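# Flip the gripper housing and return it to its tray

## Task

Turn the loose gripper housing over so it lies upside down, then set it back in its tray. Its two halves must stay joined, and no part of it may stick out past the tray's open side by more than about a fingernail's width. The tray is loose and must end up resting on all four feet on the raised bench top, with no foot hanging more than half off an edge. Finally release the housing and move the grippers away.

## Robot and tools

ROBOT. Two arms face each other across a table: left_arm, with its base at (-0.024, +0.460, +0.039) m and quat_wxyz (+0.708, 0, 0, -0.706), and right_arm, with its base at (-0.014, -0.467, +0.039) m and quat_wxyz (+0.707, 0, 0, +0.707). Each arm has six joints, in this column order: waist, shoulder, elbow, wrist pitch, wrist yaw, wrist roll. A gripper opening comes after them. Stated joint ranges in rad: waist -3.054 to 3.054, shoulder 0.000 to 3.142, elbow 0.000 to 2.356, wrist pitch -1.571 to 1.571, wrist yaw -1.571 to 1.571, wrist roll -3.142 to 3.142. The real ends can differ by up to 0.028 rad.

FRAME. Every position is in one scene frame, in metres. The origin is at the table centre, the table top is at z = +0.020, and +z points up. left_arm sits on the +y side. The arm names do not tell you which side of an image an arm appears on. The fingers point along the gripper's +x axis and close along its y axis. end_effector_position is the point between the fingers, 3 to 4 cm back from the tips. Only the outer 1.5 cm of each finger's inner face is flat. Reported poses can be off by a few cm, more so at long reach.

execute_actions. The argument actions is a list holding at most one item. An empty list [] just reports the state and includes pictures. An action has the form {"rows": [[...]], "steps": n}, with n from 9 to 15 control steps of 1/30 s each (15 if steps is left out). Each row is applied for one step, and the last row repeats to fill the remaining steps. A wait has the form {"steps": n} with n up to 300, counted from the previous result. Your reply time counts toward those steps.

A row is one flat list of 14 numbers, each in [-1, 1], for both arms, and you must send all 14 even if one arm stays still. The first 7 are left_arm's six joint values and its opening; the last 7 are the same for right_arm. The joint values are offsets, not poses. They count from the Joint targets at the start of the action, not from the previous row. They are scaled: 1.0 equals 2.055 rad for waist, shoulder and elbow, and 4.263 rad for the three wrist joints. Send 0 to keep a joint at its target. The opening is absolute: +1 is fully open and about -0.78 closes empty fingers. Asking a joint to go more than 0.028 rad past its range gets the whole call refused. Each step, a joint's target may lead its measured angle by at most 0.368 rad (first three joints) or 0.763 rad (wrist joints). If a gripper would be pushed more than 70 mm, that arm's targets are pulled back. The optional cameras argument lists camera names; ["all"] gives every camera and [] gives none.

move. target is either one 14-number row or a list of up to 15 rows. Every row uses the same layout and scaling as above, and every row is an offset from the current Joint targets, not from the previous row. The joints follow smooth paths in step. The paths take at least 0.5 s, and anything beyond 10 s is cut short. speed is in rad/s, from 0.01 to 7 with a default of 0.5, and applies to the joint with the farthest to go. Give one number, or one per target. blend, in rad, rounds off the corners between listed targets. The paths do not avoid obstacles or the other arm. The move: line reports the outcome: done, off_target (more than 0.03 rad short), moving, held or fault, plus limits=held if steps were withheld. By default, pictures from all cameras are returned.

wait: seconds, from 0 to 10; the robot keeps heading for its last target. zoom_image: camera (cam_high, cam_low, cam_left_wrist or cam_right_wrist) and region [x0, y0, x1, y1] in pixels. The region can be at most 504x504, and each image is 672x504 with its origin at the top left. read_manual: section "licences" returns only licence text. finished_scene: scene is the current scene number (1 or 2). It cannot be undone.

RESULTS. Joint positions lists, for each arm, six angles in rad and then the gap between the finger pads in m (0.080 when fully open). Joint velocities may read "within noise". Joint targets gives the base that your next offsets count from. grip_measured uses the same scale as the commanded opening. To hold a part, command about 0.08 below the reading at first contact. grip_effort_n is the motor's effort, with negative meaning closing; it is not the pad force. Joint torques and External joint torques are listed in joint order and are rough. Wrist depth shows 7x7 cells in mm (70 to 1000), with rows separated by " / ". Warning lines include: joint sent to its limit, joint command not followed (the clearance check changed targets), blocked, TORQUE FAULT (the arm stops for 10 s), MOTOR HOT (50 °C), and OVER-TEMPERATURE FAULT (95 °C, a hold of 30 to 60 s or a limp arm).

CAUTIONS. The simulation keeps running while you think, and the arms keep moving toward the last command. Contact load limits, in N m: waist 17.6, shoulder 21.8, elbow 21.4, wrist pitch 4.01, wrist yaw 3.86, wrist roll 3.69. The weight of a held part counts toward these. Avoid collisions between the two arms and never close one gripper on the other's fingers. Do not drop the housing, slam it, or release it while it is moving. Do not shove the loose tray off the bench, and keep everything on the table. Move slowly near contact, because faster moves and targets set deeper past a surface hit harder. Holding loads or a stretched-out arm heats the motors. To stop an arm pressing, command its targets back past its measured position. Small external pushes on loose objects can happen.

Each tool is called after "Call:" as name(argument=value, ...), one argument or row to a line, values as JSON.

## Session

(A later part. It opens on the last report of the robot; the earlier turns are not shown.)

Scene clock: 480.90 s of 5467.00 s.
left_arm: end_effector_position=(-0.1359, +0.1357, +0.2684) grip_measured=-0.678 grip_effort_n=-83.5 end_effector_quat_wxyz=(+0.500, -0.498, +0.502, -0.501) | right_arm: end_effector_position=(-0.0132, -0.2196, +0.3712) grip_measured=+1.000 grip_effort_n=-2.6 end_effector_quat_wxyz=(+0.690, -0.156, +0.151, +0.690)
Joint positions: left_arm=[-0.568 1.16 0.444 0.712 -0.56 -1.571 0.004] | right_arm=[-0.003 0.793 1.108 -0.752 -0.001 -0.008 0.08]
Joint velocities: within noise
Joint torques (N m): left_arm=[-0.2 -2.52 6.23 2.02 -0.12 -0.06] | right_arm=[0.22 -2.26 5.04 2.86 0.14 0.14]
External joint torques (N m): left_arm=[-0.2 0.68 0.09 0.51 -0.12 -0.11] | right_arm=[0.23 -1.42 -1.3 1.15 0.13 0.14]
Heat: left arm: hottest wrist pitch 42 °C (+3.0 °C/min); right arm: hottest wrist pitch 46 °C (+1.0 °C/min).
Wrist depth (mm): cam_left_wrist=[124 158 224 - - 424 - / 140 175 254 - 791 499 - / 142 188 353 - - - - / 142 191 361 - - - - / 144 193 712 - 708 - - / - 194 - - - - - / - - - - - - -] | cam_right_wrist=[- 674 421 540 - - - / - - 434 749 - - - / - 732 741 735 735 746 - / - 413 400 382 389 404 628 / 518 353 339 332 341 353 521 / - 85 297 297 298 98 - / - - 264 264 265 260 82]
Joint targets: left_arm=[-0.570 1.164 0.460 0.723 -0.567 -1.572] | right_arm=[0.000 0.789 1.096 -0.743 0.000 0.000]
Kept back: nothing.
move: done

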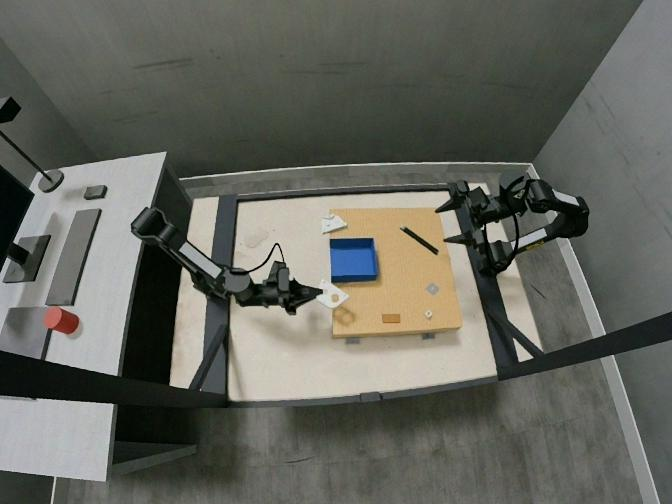

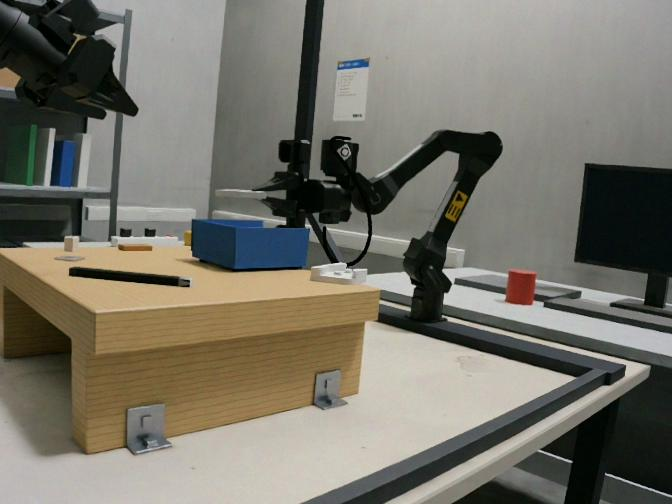

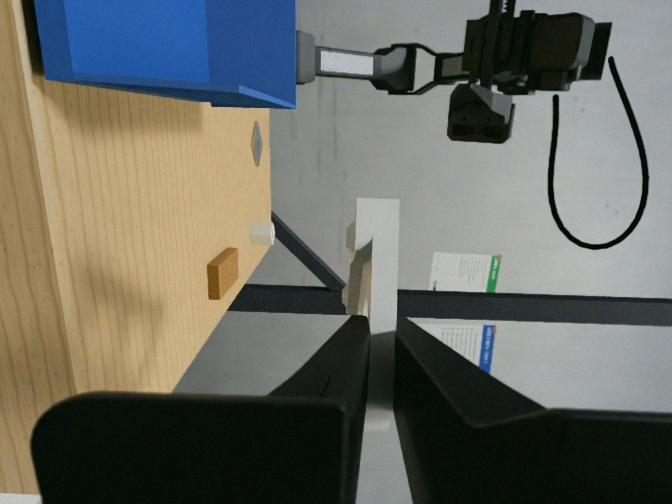

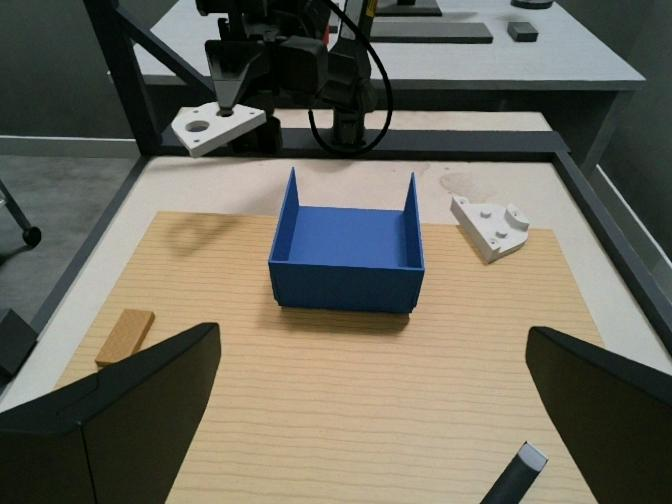

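Call:
move(
  target=[0.0204, 0.18, -0.0657, 0.1142, 0.0106, 0, -0.74, 0, 0, 0, 0, 0, 0, 1],
  speed=0.3,
)

Call:
zoom_image(
  camera="cam_high",
  region=[290, 240, 370, 340],
)

Call:
zoom_image(
  camera="cam_right_wrist",
  region=[140, 120, 300, 240],
)

Scene clock: 485.60 s of 5467.00 s.
left_arm: end_effector_position=(-0.1378, +0.1185, +0.2003) grip_measured=-0.678 grip_effort_n=-83.5 end_effector_quat_wxyz=(+0.497, -0.498, +0.502, -0.502) | right_arm: end_effector_position=(-0.0132, -0.2196, +0.3712) grip_measured=+1.000 grip_effort_n=-3.0 end_effector_quat_wxyz=(+0.690, -0.156, +0.151, +0.690)
Joint positions: left_arm=[-0.531 1.528 0.331 1.198 -0.52 -1.571 0.004] | right_arm=[-0.003 0.793 1.108 -0.752 -0.001 -0.008 0.08]
Joint velocities: within noise
Joint torques (N m): left_arm=[0.26 -3.28 2.81 2.06 0.06 -0.06] | right_arm=[0.22 -2.26 5.03 2.86 0.14 0.14]
External joint torques (N m): left_arm=[0.28 0.94 -1.74 0.54 0.06 -0.11] | right_arm=[0.23 -1.33 -1.38 1.13 0.14 0.14]
Heat: left arm: hottest wrist pitch 43 °C (+4.0 °C/min); right arm: hottest wrist pitch 46 °C (+1.0 °C/min).
Wrist depth (mm): cam_left_wrist=[- 100 101 206 724 630 406 / - 105 105 341 - 431 - / 238 110 110 - - - - / 241 115 116 247 - - - / 165 122 121 - 685 - - / - 127 - - - - - / - - - - - - -] | cam_right_wrist=[- 677 481 652 - - - / - - 449 684 - - - / - 765 437 707 739 739 - / - 415 387 381 389 404 623 / 515 350 341 333 340 353 519 / - 85 298 297 299 98 - / - - 265 264 266 259 82]
Joint targets: left_arm=[-0.529 1.534 0.325 1.210 -0.522 -1.572] | right_arm=[0.000 0.789 1.096 -0.743 0.000 0.000]
Kept back: nothing.
move: done

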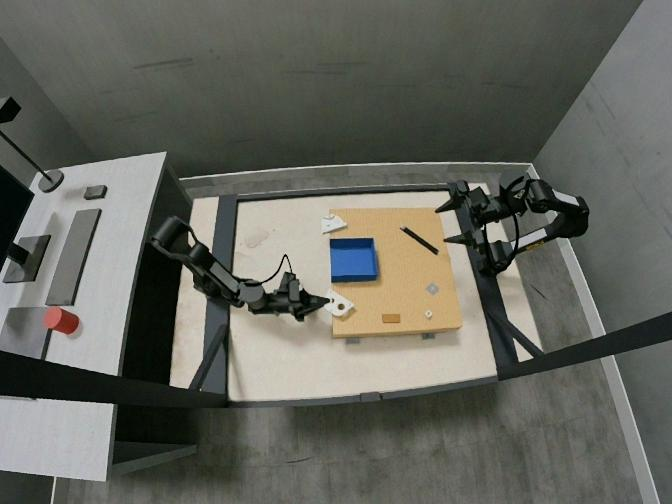

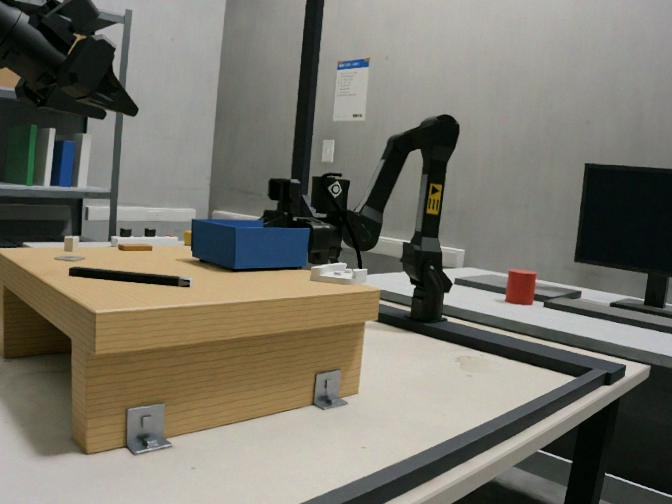

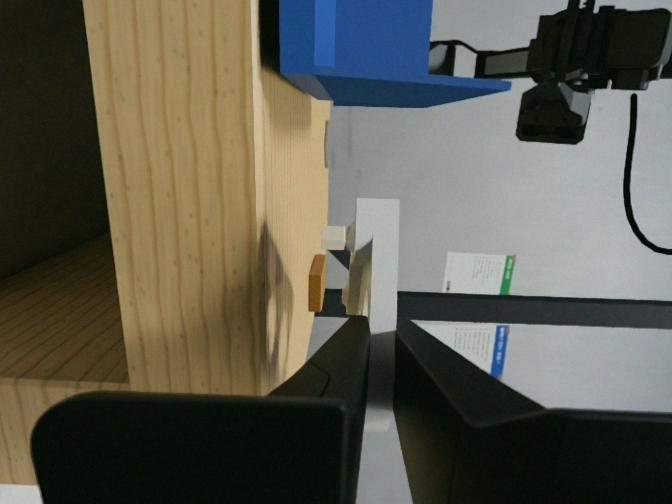

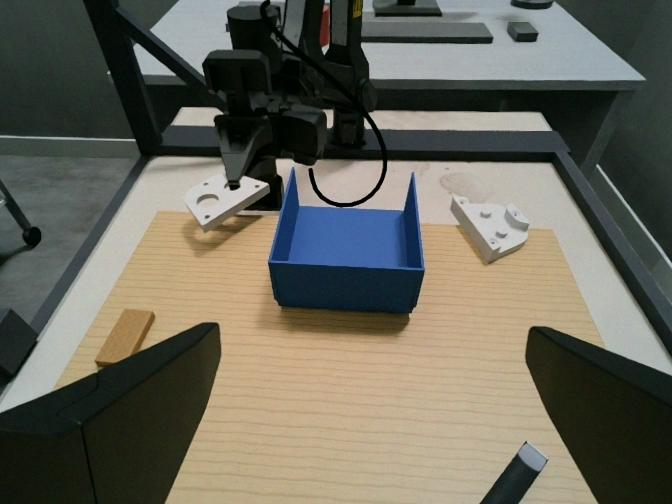

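Scaled by 5.040 from the camera's 672x504 image, which has a finer 960x720 frame.

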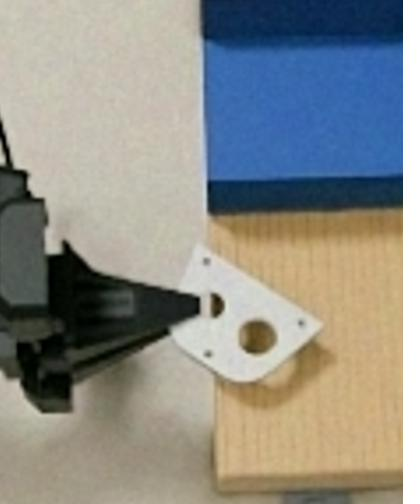

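Scaled by 3.150 from the camera's 672x504 image, which has a finer 960x720 frame.

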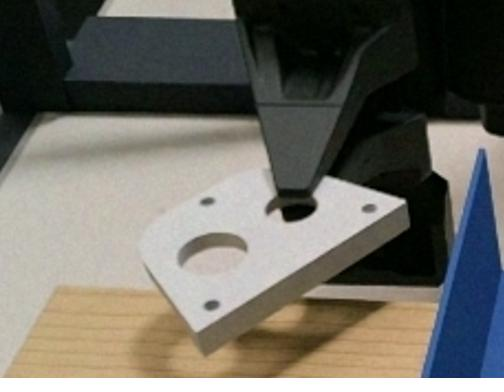

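Call:
move(
  target=[0, 0.0569, -0.0044, 0.0293, 0, 0, -0.74, 0, 0, 0, 0, 0, 0, 1],
  speed=0.2,
)

Call:
zoom_image(
  camera="cam_high",
  region=[290, 240, 370, 340],
)

Call:
zoom_image(
  camera="cam_right_wrist",
  region=[140, 140, 300, 260],
)

Scene clock: 489.03 s of 5467.00 s.
left_arm: end_effector_position=(-0.1396, +0.1153, +0.1830) grip_measured=-0.678 grip_effort_n=-83.5 end_effector_quat_wxyz=(+0.498, -0.498, +0.502, -0.502) | right_arm: end_effector_position=(-0.0132, -0.2196, +0.3712) grip_measured=+1.000 grip_effort_n=-2.6 end_effector_quat_wxyz=(+0.690, -0.156, +0.151, +0.690)
Joint positions: left_arm=[-0.531 1.645 0.322 1.324 -0.52 -1.571 0.004] | right_arm=[-0.003 0.793 1.108 -0.752 -0.001 -0.008 0.08]
Joint velocities: within noise
Joint torques (N m): left_arm=[0.26 -3.53 2.42 2.05 0.06 -0.06] | right_arm=[0.23 -2.25 5.04 2.86 0.14 0.14]
External joint torques (N m): left_arm=[0.27 1 -1.57 0.54 0.05 -0.11] | right_arm=[0.23 -1.35 -1.37 1.12 0.14 0.14]
Heat: left arm: hottest wrist pitch 43 °C (+4.1 °C/min); right arm: hottest wrist pitch 46 °C (+1.0 °C/min).
Wrist depth (mm): cam_left_wrist=[230 98 97 97 204 - 403 / 232 103 101 103 - 425 421 / 234 261 106 154 - - - / 224 206 112 111 - - - / 173 152 117 115 681 - - / - 128 - - - - - / - - - - - - -] | cam_right_wrist=[- 670 - 647 - - - / - - 455 690 - - - / - 764 465 706 739 742 - / - 418 394 381 388 403 623 / 521 354 342 333 342 353 520 / - 85 299 298 299 98 - / - - 265 265 265 259 82]
Joint targets: left_arm=[-0.529 1.651 0.316 1.335 -0.522 -1.572] | right_arm=[0.000 0.789 1.096 -0.743 0.000 0.000]
Kept back: nothing.
move: done

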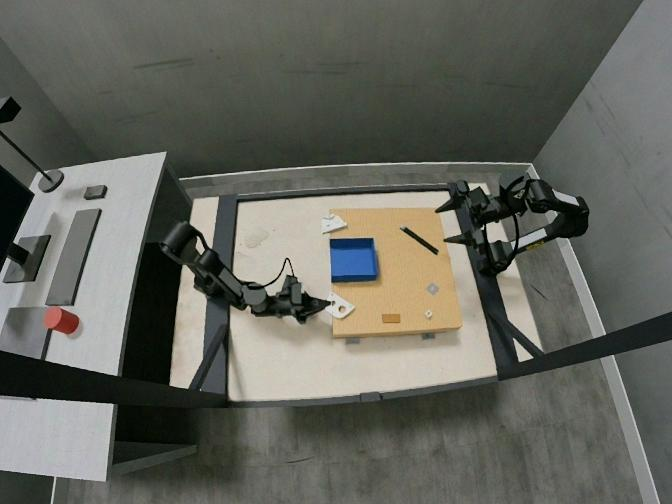

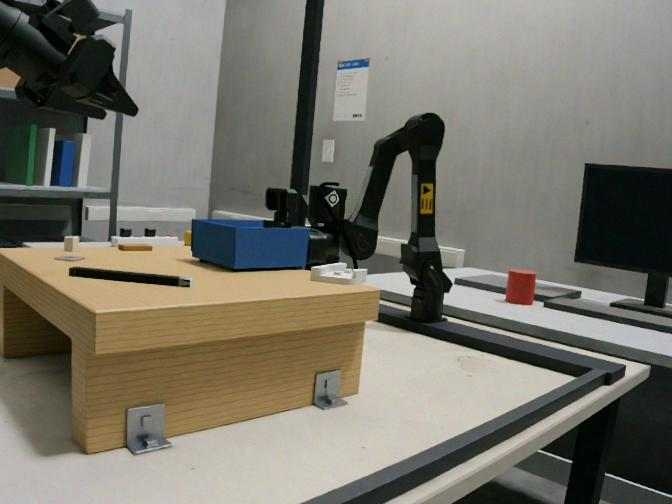

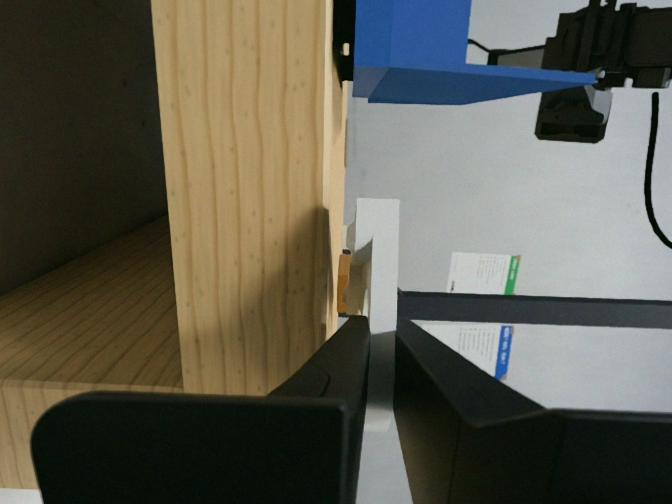

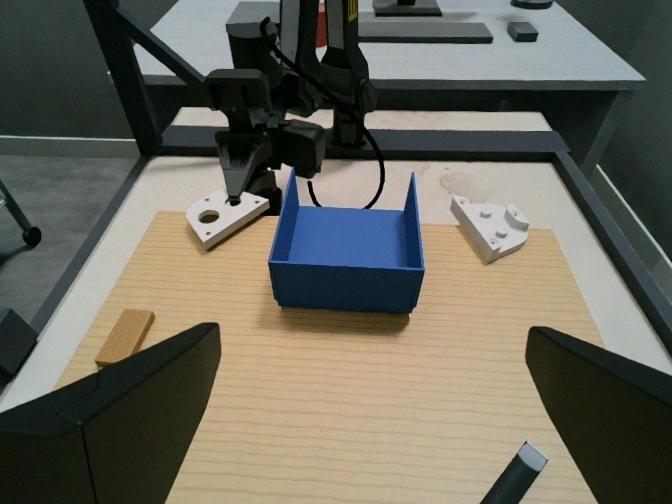

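Scaled by 5.040 from the camera's 672x504 image, which has a finer 960x720 frame.

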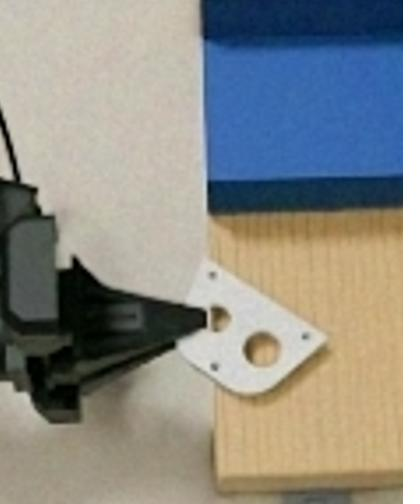

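Scaled by 3.150 from the camera's 672x504 image, which has a finer 960x720 frame.

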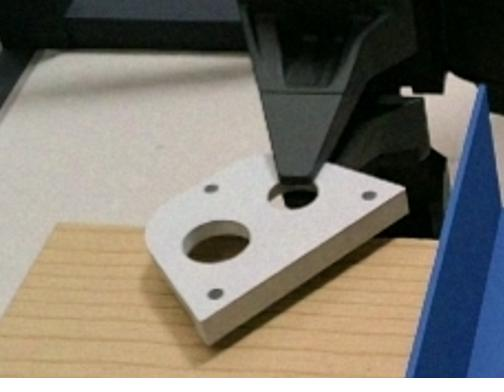

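Call:
move(
  target=[0, 0.0156, -0.0025, 0.0087, 0, 0, -0.74, 0, 0, 0, 0, 0, 0, 1],
  speed=0.05,
  cameras=["cam_right_wrist", "cam_low", "cam_left_wrist"],
)

Call:
zoom_image(
  camera="cam_right_wrist",
  region=[140, 140, 300, 260],
)

Scene clock: 490.57 s of 5467.00 s.
left_arm: end_effector_position=(-0.1397, +0.1152, +0.1787) grip_measured=-0.678 grip_effort_n=-83.5 end_effector_quat_wxyz=(+0.497, -0.499, +0.502, -0.502) | right_arm: end_effector_position=(-0.0132, -0.2196, +0.3712) grip_measured=+1.000 grip_effort_n=-2.6 end_effector_quat_wxyz=(+0.690, -0.156, +0.151, +0.690)
Joint positions: left_arm=[-0.531 1.676 0.317 1.362 -0.52 -1.571 0.004] | right_arm=[-0.003 0.793 1.108 -0.752 -0.001 -0.008 0.08]
Joint velocities: within noise
Joint torques (N m): left_arm=[0.25 -3.48 2.23 1.97 0.06 -0.06] | right_arm=[0.23 -2.26 5.04 2.86 0.14 0.14]
External joint torques (N m): left_arm=[0.24 1.07 -1.57 0.47 0.06 -0.11] | right_arm=[0.23 -1.35 -1.38 1.12 0.14 0.14]
Heat: left arm: hottest wrist pitch 43 °C (+4.0 °C/min); right arm: hottest wrist pitch 46 °C (+1.0 °C/min).
Wrist depth (mm): cam_left_wrist=[224 248 97 96 200 - 398 / 226 253 101 102 - 432 511 / 228 269 106 106 - - - / 221 247 111 111 - - - / 172 163 116 115 688 - - / - 134 - - - - - / - - - - - - -] | cam_right_wrist=[- 678 - 658 - - - / - - 457 688 - - - / - 739 466 679 733 741 - / - 415 398 384 389 402 622 / 518 351 341 334 340 352 520 / - 85 298 299 298 98 - / - - 264 264 264 258 82]
Joint targets: left_arm=[-0.529 1.683 0.311 1.372 -0.522 -1.572] | right_arm=[0.000 0.789 1.096 -0.743 0.000 0.000]
Kept back: nothing.
move: done
Images, in order (width x height): cam_low 672x504, cam_left_wrist 672x504, cam_right_wrist 672x504.

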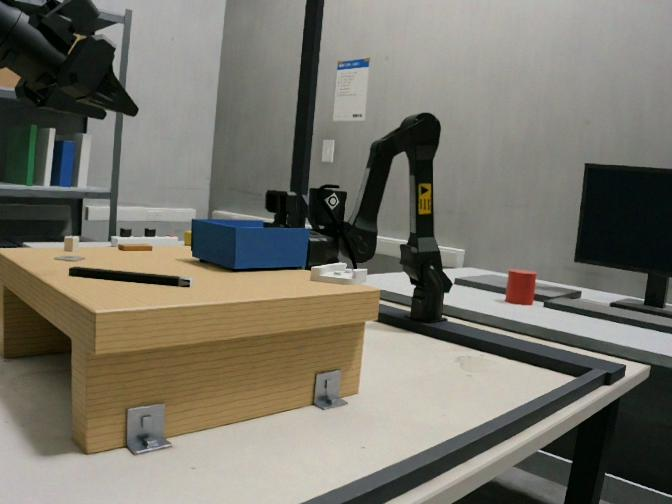

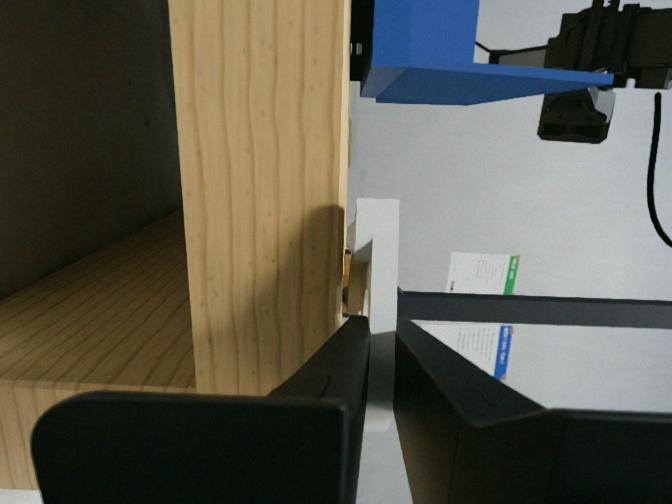

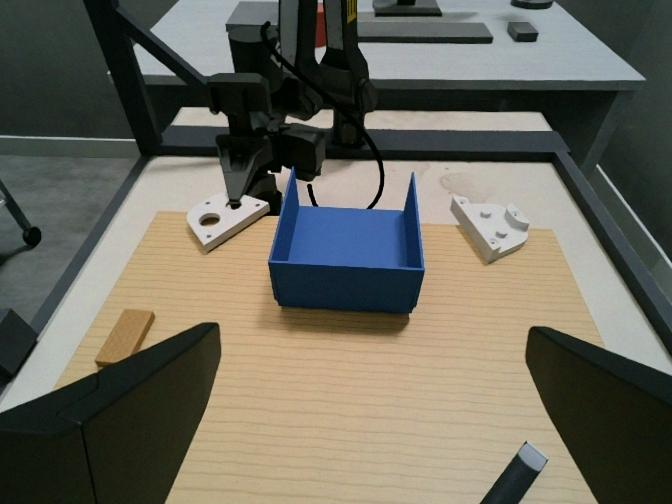

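Scaled by 3.150 from the camera's 672x504 image, which has a finer 960x720 frame.

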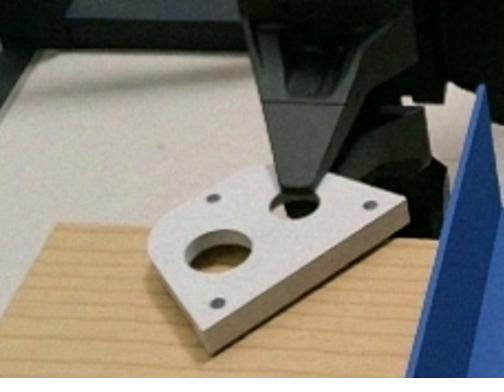

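Call:
move(
  target=[0, 0.0078, -0.0013, 0.0044, 0, 0, -0.74, 0, 0, 0, 0, 0, 0, 1],
  speed=0.05,
  cameras=["cam_right_wrist", "cam_left_wrist"],
)

Call:
zoom_image(
  camera="cam_right_wrist",
  region=[140, 140, 300, 260],
)

Call:
zoom_image(
  camera="cam_left_wrist",
  region=[300, 180, 440, 320],
)

Scene clock: 492.23 s of 5467.00 s.
left_arm: end_effector_position=(-0.1398, +0.1151, +0.1777) grip_measured=-0.678 grip_effort_n=-83.5 end_effector_quat_wxyz=(+0.495, -0.501, +0.502, -0.503) | right_arm: end_effector_position=(-0.0132, -0.2196, +0.3712) grip_measured=+1.000 grip_effort_n=-2.6 end_effector_quat_wxyz=(+0.690, -0.156, +0.151, +0.690)
Joint positions: left_arm=[-0.531 1.691 0.316 1.383 -0.52 -1.571 0.004] | right_arm=[-0.003 0.793 1.108 -0.752 -0.001 -0.008 0.08]
Joint velocities: within noise
Joint torques (N m): left_arm=[0.25 -3.29 2.06 1.81 0.06 -0.05] | right_arm=[0.23 -2.26 5.03 2.86 0.14 0.14]
External joint torques (N m): left_arm=[0.24 1.36 -1.7 0.29 0.06 -0.1] | right_arm=[0.22 -1.36 -1.34 1.15 0.14 0.14]
Heat: left arm: hottest wrist pitch 43 °C (+3.0 °C/min); right arm: hottest wrist pitch 46 °C (+1.0 °C/min).
Wrist depth (mm): cam_left_wrist=[225 251 97 96 201 - 404 / 227 254 101 101 - 429 420 / 229 272 105 106 - - - / 219 248 111 110 - - - / 171 162 116 115 683 - - / - 133 - - - - - / - - - - - - -] | cam_right_wrist=[- 680 - 651 - - - / - - 461 694 - - - / - 733 465 569 745 737 - / - 414 396 382 389 401 632 / 521 352 343 334 339 353 520 / - 85 298 299 299 98 - / - - 265 266 265 260 82]
Joint targets: left_arm=[-0.529 1.699 0.308 1.391 -0.522 -1.572] | right_arm=[0.000 0.789 1.096 -0.743 0.000 0.000]
Kept back: nothing.
move: done
Images, in order (width x height): cam_left_wrist 672x504, cam_right_wrist 672x504.

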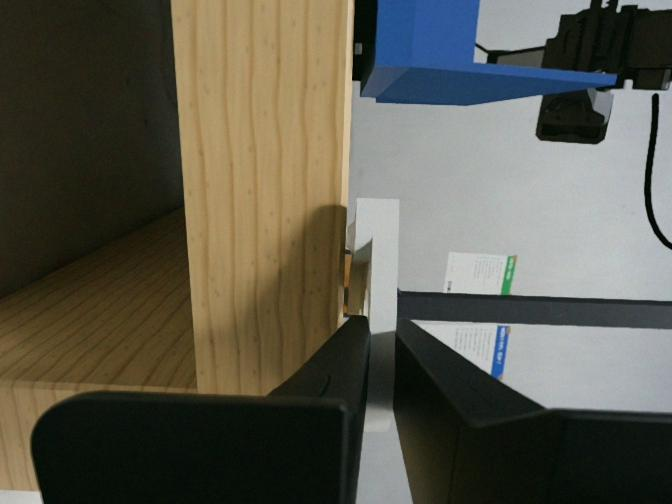

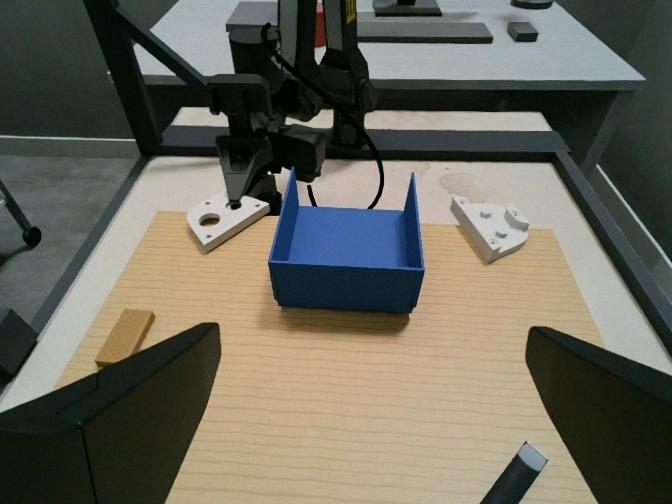

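Scaled by 3.150 from the camera's 672x504 image, which has a finer 960x720 frame.

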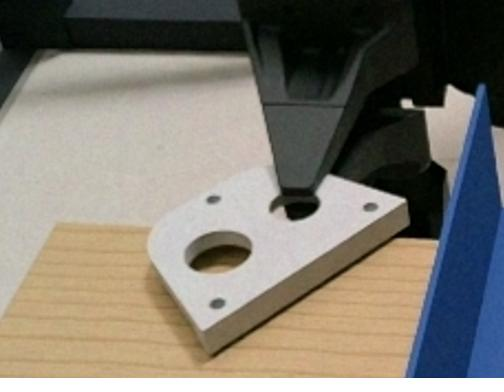

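Scaled by 3.600 from the camera's 672x504 image, which has a finer 960x720 frame.

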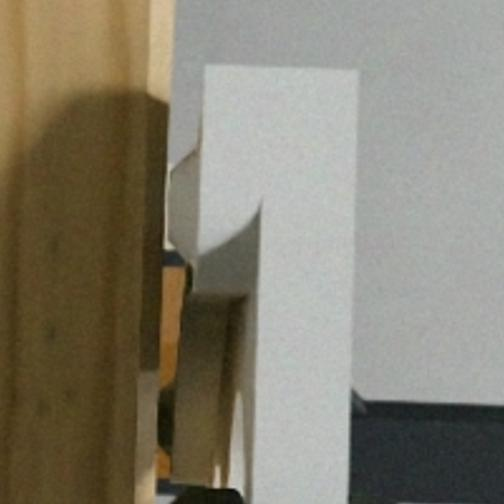

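Call:
move(
  target=[0, 0.0031, -0.0005, 0.0032, 0, 0, -0.74, 0, 0, 0, 0, 0, 0, 1],
  speed=0.05,
  cameras=["cam_left_wrist"],
)

Call:
zoom_image(
  camera="cam_left_wrist",
  region=[300, 180, 440, 320],
)

Scene clock: 493.73 s of 5467.00 s.
left_arm: end_effector_position=(-0.1398, +0.1151, +0.1775) grip_measured=-0.678 grip_effort_n=-83.5 end_effector_quat_wxyz=(+0.493, -0.502, +0.501, -0.503) | right_arm: end_effector_position=(-0.0132, -0.2196, +0.3712) grip_measured=+1.000 grip_effort_n=-3.0 end_effector_quat_wxyz=(+0.690, -0.156, +0.151, +0.690)
Joint positions: left_arm=[-0.531 1.697 0.315 1.396 -0.52 -1.571 0.004] | right_arm=[-0.003 0.793 1.108 -0.752 -0.001 -0.008 0.08]
Joint velocities: within noise
Joint torques (N m): left_arm=[0.24 -3.42 2.05 1.86 0.06 -0.05] | right_arm=[0.23 -2.25 5.03 2.86 0.14 0.14]
External joint torques (N m): left_arm=[0.25 1.22 -1.68 0.35 0.06 -0.1] | right_arm=[0.25 -1.48 -1.25 1.16 0.14 0.14]
Heat: left arm: hottest wrist pitch 43 °C (+3.0 °C/min); right arm: hottest wrist pitch 46 °C (+1.0 °C/min).
Wrist depth (mm): cam_left_wrist=[226 252 96 96 202 - 405 / 227 254 101 101 - 428 429 / 230 273 105 106 - - - / 221 246 110 110 - - - / 171 162 116 114 693 - - / - 133 - - - - - / - - - - - - -] | cam_right_wrist=[- 677 - 647 - - - / - - 461 686 - - - / - 738 463 684 740 741 - / - 413 398 382 389 400 629 / 517 352 342 333 340 355 520 / - 85 299 299 298 98 - / - - 265 265 264 259 82]
Joint targets: left_arm=[-0.529 1.706 0.307 1.405 -0.522 -1.572] | right_arm=[0.000 0.789 1.096 -0.743 0.000 0.000]
Kept back: nothing.
move: done
Images, in order (width x height): cam_left_wrist 672x504.

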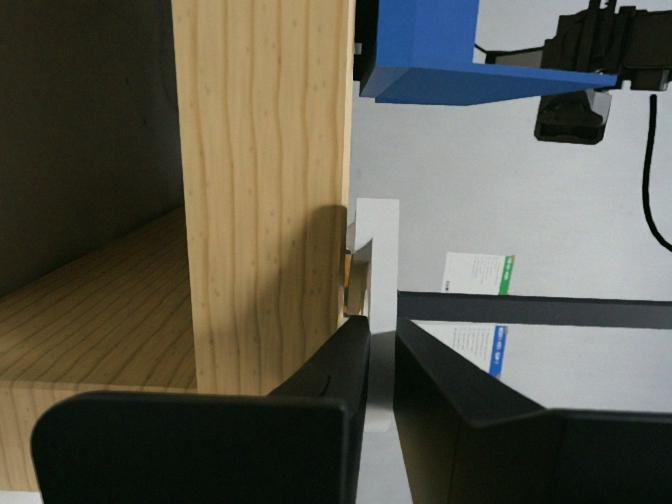

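Scaled by 3.600 from the camera's 672x504 image, which has a finer 960x720 frame.

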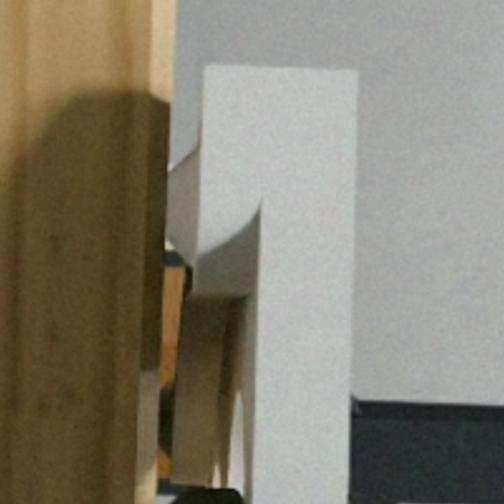

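Call:
execute_actions(
  actions=[
    {"rows": [[0,0,0,0,0,0,-0.66,0,0,0,0,0,0,1],[0,0,0,0,0,0,-0.66,0,0,0,0,0,0,1],[0,0,0,0,0,0,-0.65,0,0,0,0,0,0,1],[0,0,0,0,0,0,-0.65,0,0,0,0,0,0,1],[0,0,0,0,0,0,-0.64,0,0,0,0,0,0,1],[0,0,0,0,0,0,-0.64,0,0,0,0,0,0,1],[0,0,0,0,0,0,-0.63,0,0,0,0,0,0,1],[0,0,0,0,0,0,-0.63,0,0,0,0,0,0,1],[0,0,0,0,0,0,-0.62,0,0,0,0,0,0,1]], "steps": 15},
  ],
)

Call:
wait(
  seconds=0.4,
)

Call:
zoom_image(
  camera="cam_left_wrist",
  region=[300, 180, 440, 320],
)

Scene clock: 494.87 s of 5467.00 s.
left_arm: end_effector_position=(-0.1398, +0.1151, +0.1774) grip_measured=-0.652 grip_effort_n=-2.6 end_effector_quat_wxyz=(+0.493, -0.502, +0.501, -0.503) end_effector_velocity=(+0.002, +0.000, -0.001) end_effector_angular_velocity=(+0.006, +0.004, +0.010) | right_arm: end_effector_position=(-0.0132, -0.2196, +0.3712) grip_measured=+1.000 grip_effort_n=-2.6 end_effector_quat_wxyz=(+0.690, -0.156, +0.151, +0.690)
Joint positions: left_arm=[-0.531 1.698 0.315 1.396 -0.52 -1.571 0.006] | right_arm=[-0.003 0.793 1.108 -0.752 -0.001 -0.008 0.08]
Joint velocities: left_arm=[0.002 -0.002 -0.002 -0.007 -0.007 -0.007 0.004] | right_arm=[within noise]
Joint torques (N m): left_arm=[0.24 -3.39 2.05 1.85 0.07 -0.05] | right_arm=[0.21 -2.27 5.04 2.86 0.13 0.14]
External joint torques (N m): left_arm=[0.22 1.23 -1.64 0.35 0.07 -0.1] | right_arm=[0.21 -1.36 -1.42 1.1 0.14 0.14]
Heat: left arm: hottest wrist pitch 43 °C (+3.0 °C/min); right arm: hottest wrist pitch 46 °C (+1.0 °C/min).
Wrist depth (mm): cam_left_wrist=[226 250 96 96 202 - 406 / 227 254 100 101 - 425 428 / 230 272 105 106 - - - / 220 247 110 110 - - - / 171 162 116 114 690 - - / - 133 - - - - - / - - - - - - -] | cam_right_wrist=[- 673 - 641 - - - / - - 464 700 - - - / - 736 467 685 733 738 - / - 414 397 382 391 402 624 / 521 353 340 332 342 354 522 / - 85 298 298 298 98 - / - - 266 263 265 260 82]
Joint targets: left_arm=[-0.529 1.706 0.307 1.405 -0.522 -1.572] | right_arm=[0.000 0.789 1.096 -0.743 0.000 0.000]
Steps of this call (1-28: nothing new was sent; 29-34: this action's first 6). Readings (joint positions of left_arm | right_arm):
29: [-0.531 1.698 0.315 1.396 -0.520 -1.571] | [-0.003 0.793 1.108 -0.752 -0.001 -0.008]
30: [-0.531 1.698 0.315 1.396 -0.520 -1.571] | [-0.003 0.793 1.108 -0.752 -0.001 -0.008]
32: [-0.531 1.698 0.315 1.396 -0.520 -1.571] | [-0.003 0.793 1.108 -0.752 -0.001 -0.008]
34: the state above

Scene clock: 495.57 s of 5467.00 s.
left_arm: end_effector_position=(-0.1396, +0.1152, +0.1770) grip_measured=-0.624 grip_effort_n=12.8 end_effector_quat_wxyz=(+0.494, -0.502, +0.501, -0.503) | right_arm: end_effector_position=(-0.0132, -0.2196, +0.3712) grip_measured=+1.000 grip_effort_n=-2.6 end_effector_quat_wxyz=(+0.690, -0.156, +0.151, +0.690)
Joint positions: left_arm=[-0.531 1.698 0.314 1.396 -0.52 -1.571 0.007] | right_arm=[-0.003 0.793 1.108 -0.752 -0.001 -0.008 0.08]
Joint velocities: within noise
Joint torques (N m): left_arm=[0.23 -3.48 2.11 1.85 0.05 -0.05] | right_arm=[0.23 -2.26 5.04 2.86 0.14 0.14]
External joint torques (N m): left_arm=[0.23 1.11 -1.57 0.35 0.05 -0.1] | right_arm=[0.24 -1.35 -1.4 1.11 0.13 0.14]
Heat: left arm: hottest wrist pitch 43 °C (+3.0 °C/min); right arm: hottest wrist pitch 46 °C (+1.0 °C/min).
Wrist depth (mm): cam_left_wrist=[224 249 97 96 202 - 401 / 225 255 100 101 - 427 415 / 229 270 105 105 - - - / 220 248 111 110 - - - / 171 162 116 114 685 - - / - 133 - - - - - / - - - - - - -] | cam_right_wrist=[- 671 - 641 - - - / - - 458 680 - - - / - 766 464 706 738 733 - / - 415 395 380 388 401 624 / 516 351 340 334 341 354 519 / - 85 299 298 299 98 - / - - 264 265 264 259 82]
Joint targets: left_arm=[-0.528 1.706 0.307 1.405 -0.522 -1.572] | right_arm=[0.000 0.789 1.096 -0.743 0.000 0.000]
Steps of this call (1-9: your previous action's last 9; 10-15: toward your last target; 16-21: nothing new was sent). Readings (joint positions of left_arm | right_arm):
1: [-0.531 1.698 0.315 1.396 -0.520 -1.571] | [-0.003 0.793 1.108 -0.752 -0.001 -0.008]
2: [-0.531 1.698 0.315 1.396 -0.520 -1.571] | [-0.003 0.793 1.108 -0.752 -0.001 -0.008]
4: [-0.531 1.698 0.314 1.396 -0.520 -1.571] | [-0.003 0.793 1.108 -0.752 -0.001 -0.008]
8: [-0.531 1.698 0.314 1.396 -0.520 -1.571] | [-0.003 0.793 1.108 -0.752 -0.001 -0.008]
21: the state above
All arms were judged still, so your last target was given up. Each gripper or tool keeps its last command.

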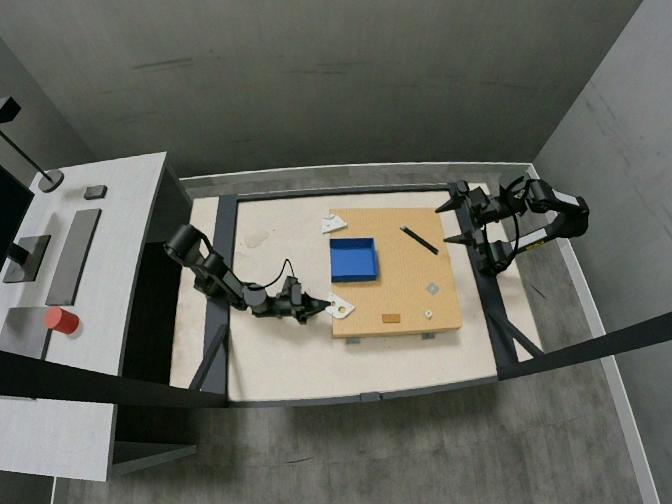

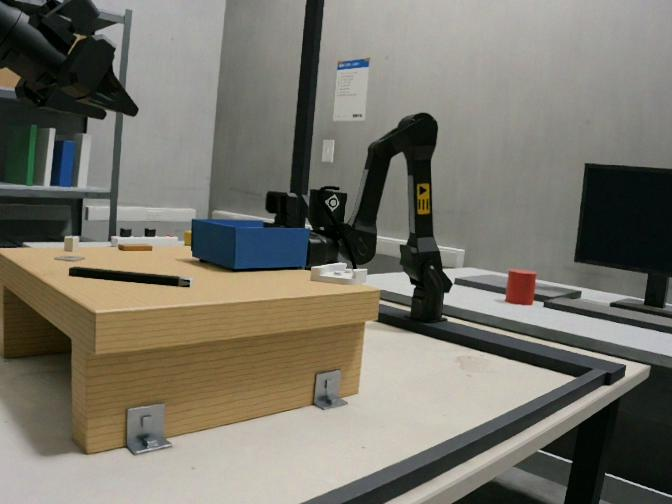

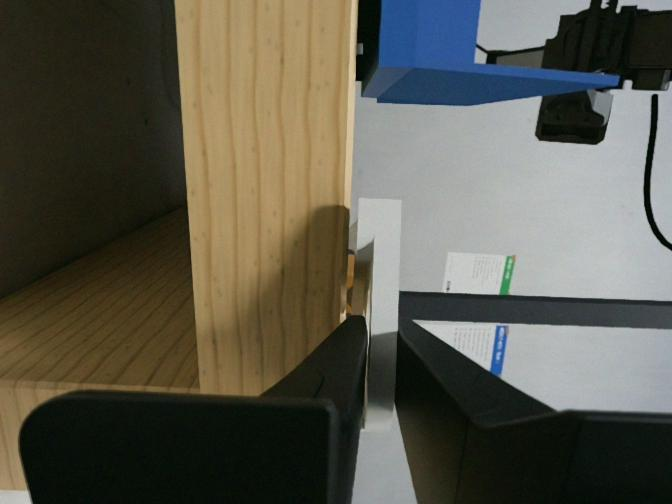

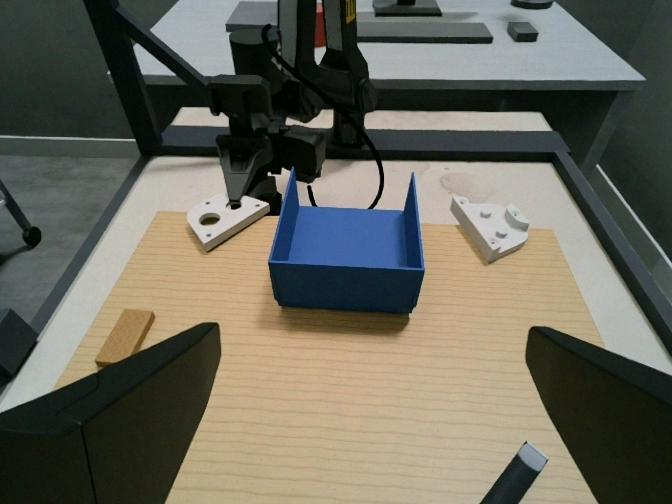

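Scaled by 3.600 from the camera's 672x504 image, which has a finer 960x720 frame.

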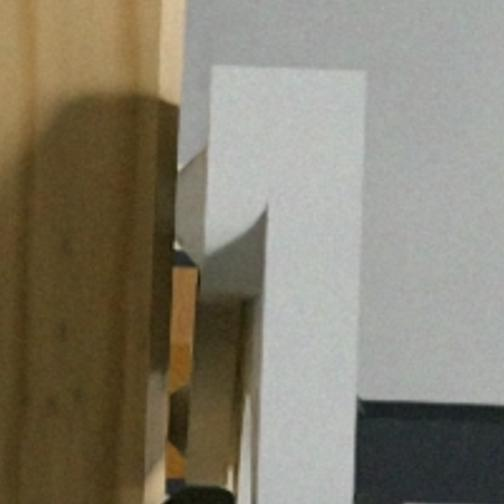

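Call:
move(
  target=[
    [0, 0, 0, 0, 0, 0, -0.2, 0, 0, 0, 0, 0, 0, 1],
    [-0.0297, -0.035, -0.0302, 0.0028, -0.0145, 0, -0.2, 0, 0, 0, 0, 0, 0, 1],
  ],
  speed=0.15,
  cameras=["cam_high", "cam_left_wrist", "cam_right_wrist"],
)

Scene clock: 498.37 s of 5467.00 s.
left_arm: end_effector_position=(-0.1412, +0.1353, +0.1775) grip_measured=-0.204 grip_effort_n=12.8 end_effector_quat_wxyz=(+0.494, -0.502, +0.501, -0.502) | right_arm: end_effector_position=(-0.0132, -0.2196, +0.3712) grip_measured=+1.000 grip_effort_n=-3.0 end_effector_quat_wxyz=(+0.690, -0.156, +0.151, +0.690)
Joint positions: left_arm=[-0.587 1.645 0.251 1.405 -0.577 -1.571 0.026] | right_arm=[-0.003 0.793 1.108 -0.752 -0.001 -0.008 0.08]
Joint velocities: within noise
Joint torques (N m): left_arm=[-0.2 -4.98 2.15 1.98 -0.1 -0.05] | right_arm=[0.24 -2.27 5.04 2.86 0.13 0.14]
External joint torques (N m): left_arm=[-0.18 -0.79 -1.54 0.49 -0.12 -0.1] | right_arm=[0.24 -1.42 -1.32 1.13 0.13 0.14]
Heat: left arm: hottest wrist pitch 43 °C (+3.0 °C/min); right arm: hottest wrist pitch 46 °C (+1.0 °C/min).
Wrist depth (mm): cam_left_wrist=[226 281 115 114 223 - 418 / 228 286 119 122 - 445 564 / 231 291 126 126 - - - / 221 247 132 130 - - - / 170 160 138 135 704 - - / - 143 - 147 - - - / - - - - - - -] | cam_right_wrist=[- 679 - 655 - - - / - - 471 686 - - - / - 739 510 705 741 737 - / - 413 396 380 387 402 623 / 518 352 343 334 342 354 522 / - 85 298 298 300 98 - / - - 264 263 264 259 82]
Joint targets: left_arm=[-0.589 1.634 0.245 1.417 -0.584 -1.572] | right_arm=[0.000 0.789 1.096 -0.743 0.000 0.000]
Kept back: nothing.
move: done
Images, in order (width x height): cam_high 672x504, cam_left_wrist 672x504, cam_right_wrist 672x504.

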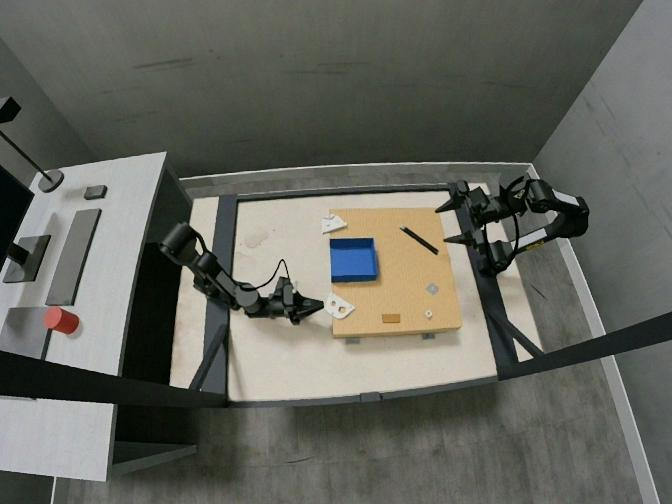

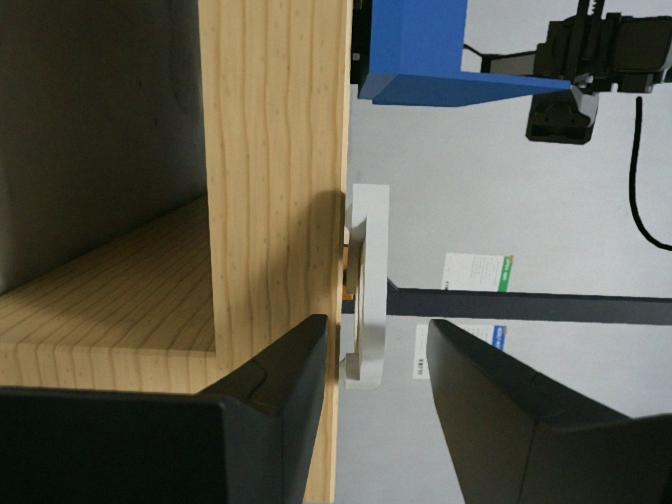

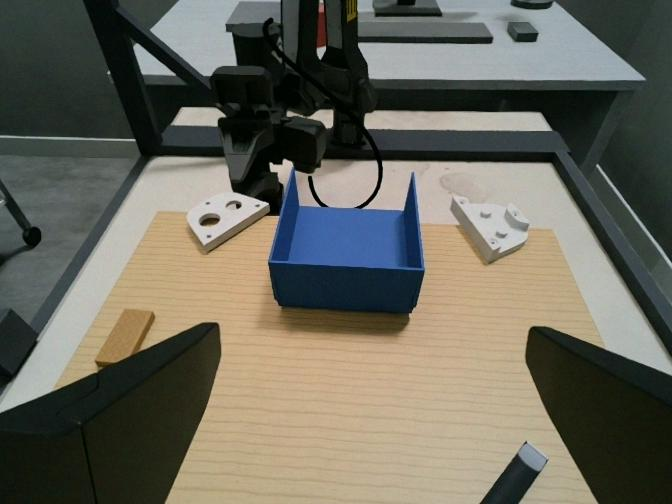

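Call:
move(
  target=[
    [0.1406, -0.4433, 0.1762, -0.3817, 0.137, 0.3218, -0.29, 0, 0, 0, 0, 0, 0, 1],
    [0.1382, 0.1951, 0.9255, -0.6846, 0.137, 0.8072, -0.29, 0, 0, 0, 0, 0, 0, 1],
  ],
  speed=[0.7, 0.9],
  blend=[0.1, 0],
)

Scene clock: 512.20 s of 5467.00 s.
left_arm: end_effector_position=(-0.1460, +0.0675, +0.2507) grip_measured=-0.286 grip_effort_n=-22.1 end_effector_quat_wxyz=(-0.146, +0.675, -0.270, -0.671) | right_arm: end_effector_position=(-0.0132, -0.2196, +0.3712) grip_measured=+1.000 grip_effort_n=-2.6 end_effector_quat_wxyz=(+0.690, -0.156, +0.151, +0.690)
Joint positions: left_arm=[-0.304 2.027 2.134 -1.504 -0.005 1.869 0.022] | right_arm=[-0.003 0.793 1.108 -0.752 -0.001 -0.008 0.08]
Joint velocities: within noise
Joint torques (N m): left_arm=[-0.09 -7.12 5.47 0.46 0.1 0.18] | right_arm=[0.23 -2.27 5.04 2.86 0.13 0.14]
External joint torques (N m): left_arm=[-0.1 1.32 0.18 -0.09 0.06 0.19] | right_arm=[0.23 -1.34 -1.34 1.14 0.14 0.14]
Heat: left arm: hottest wrist pitch 43 °C (+1.0 °C/min); right arm: hottest wrist pitch 46 °C (+1.0 °C/min).
Wrist depth (mm): cam_left_wrist=[286 278 269 257 252 244 237 / 303 294 142 137 263 256 249 / 322 156 148 142 272 268 260 / 171 164 158 144 134 286 276 / 175 176 168 147 143 300 292 / - 186 - 171 98 - 307 / - - - 180 159 - -] | cam_right_wrist=[- 306 384 - - - - / - 299 372 795 - - - / - 700 445 736 741 739 - / - 416 396 383 389 400 623 / 521 351 342 333 340 354 523 / - 85 299 299 299 97 - / - - 265 265 265 259 82]
Joint targets: left_arm=[-0.305 2.035 2.147 -1.502 0.000 1.870] | right_arm=[0.000 0.789 1.096 -0.743 0.000 0.000]
Kept back: nothing.
move: done

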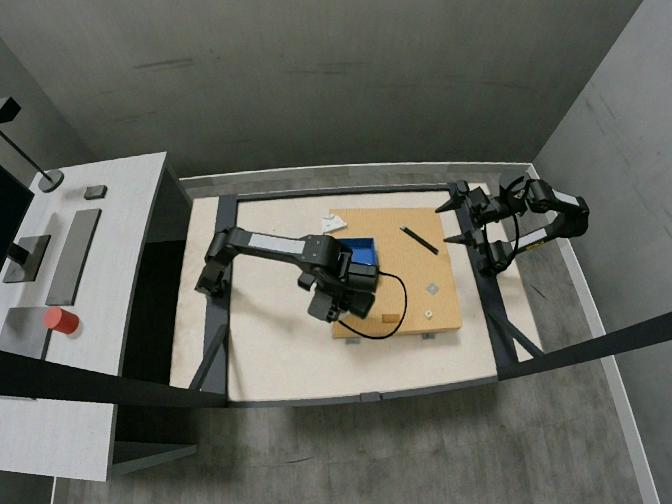

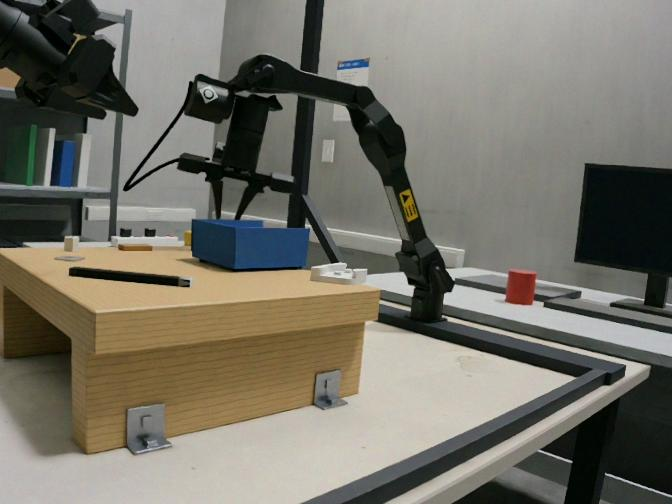

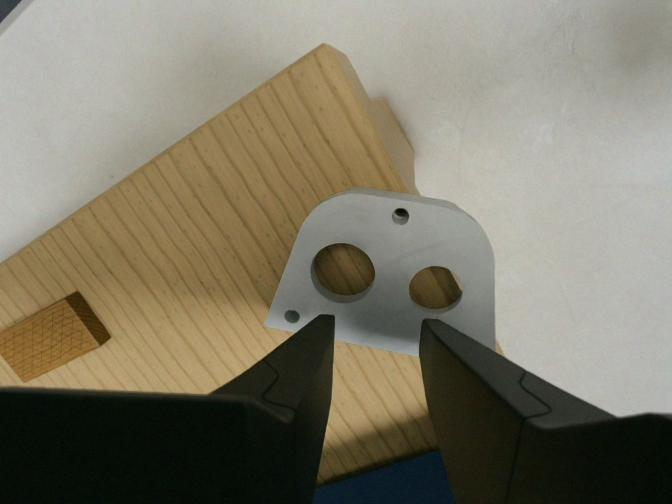

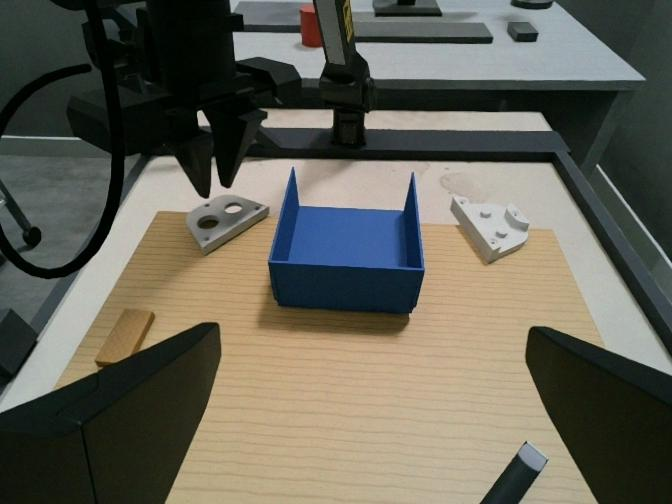

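Call:
zoom_image(
  camera="cam_left_wrist",
  region=[260, 180, 520, 375],
)

Scaled by 1.938 from the camera's 672x504 image, which has a finer 960x720 frame.

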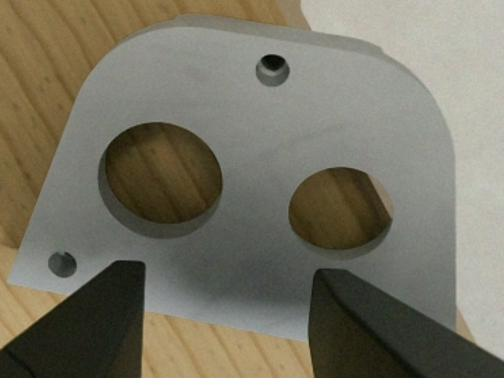

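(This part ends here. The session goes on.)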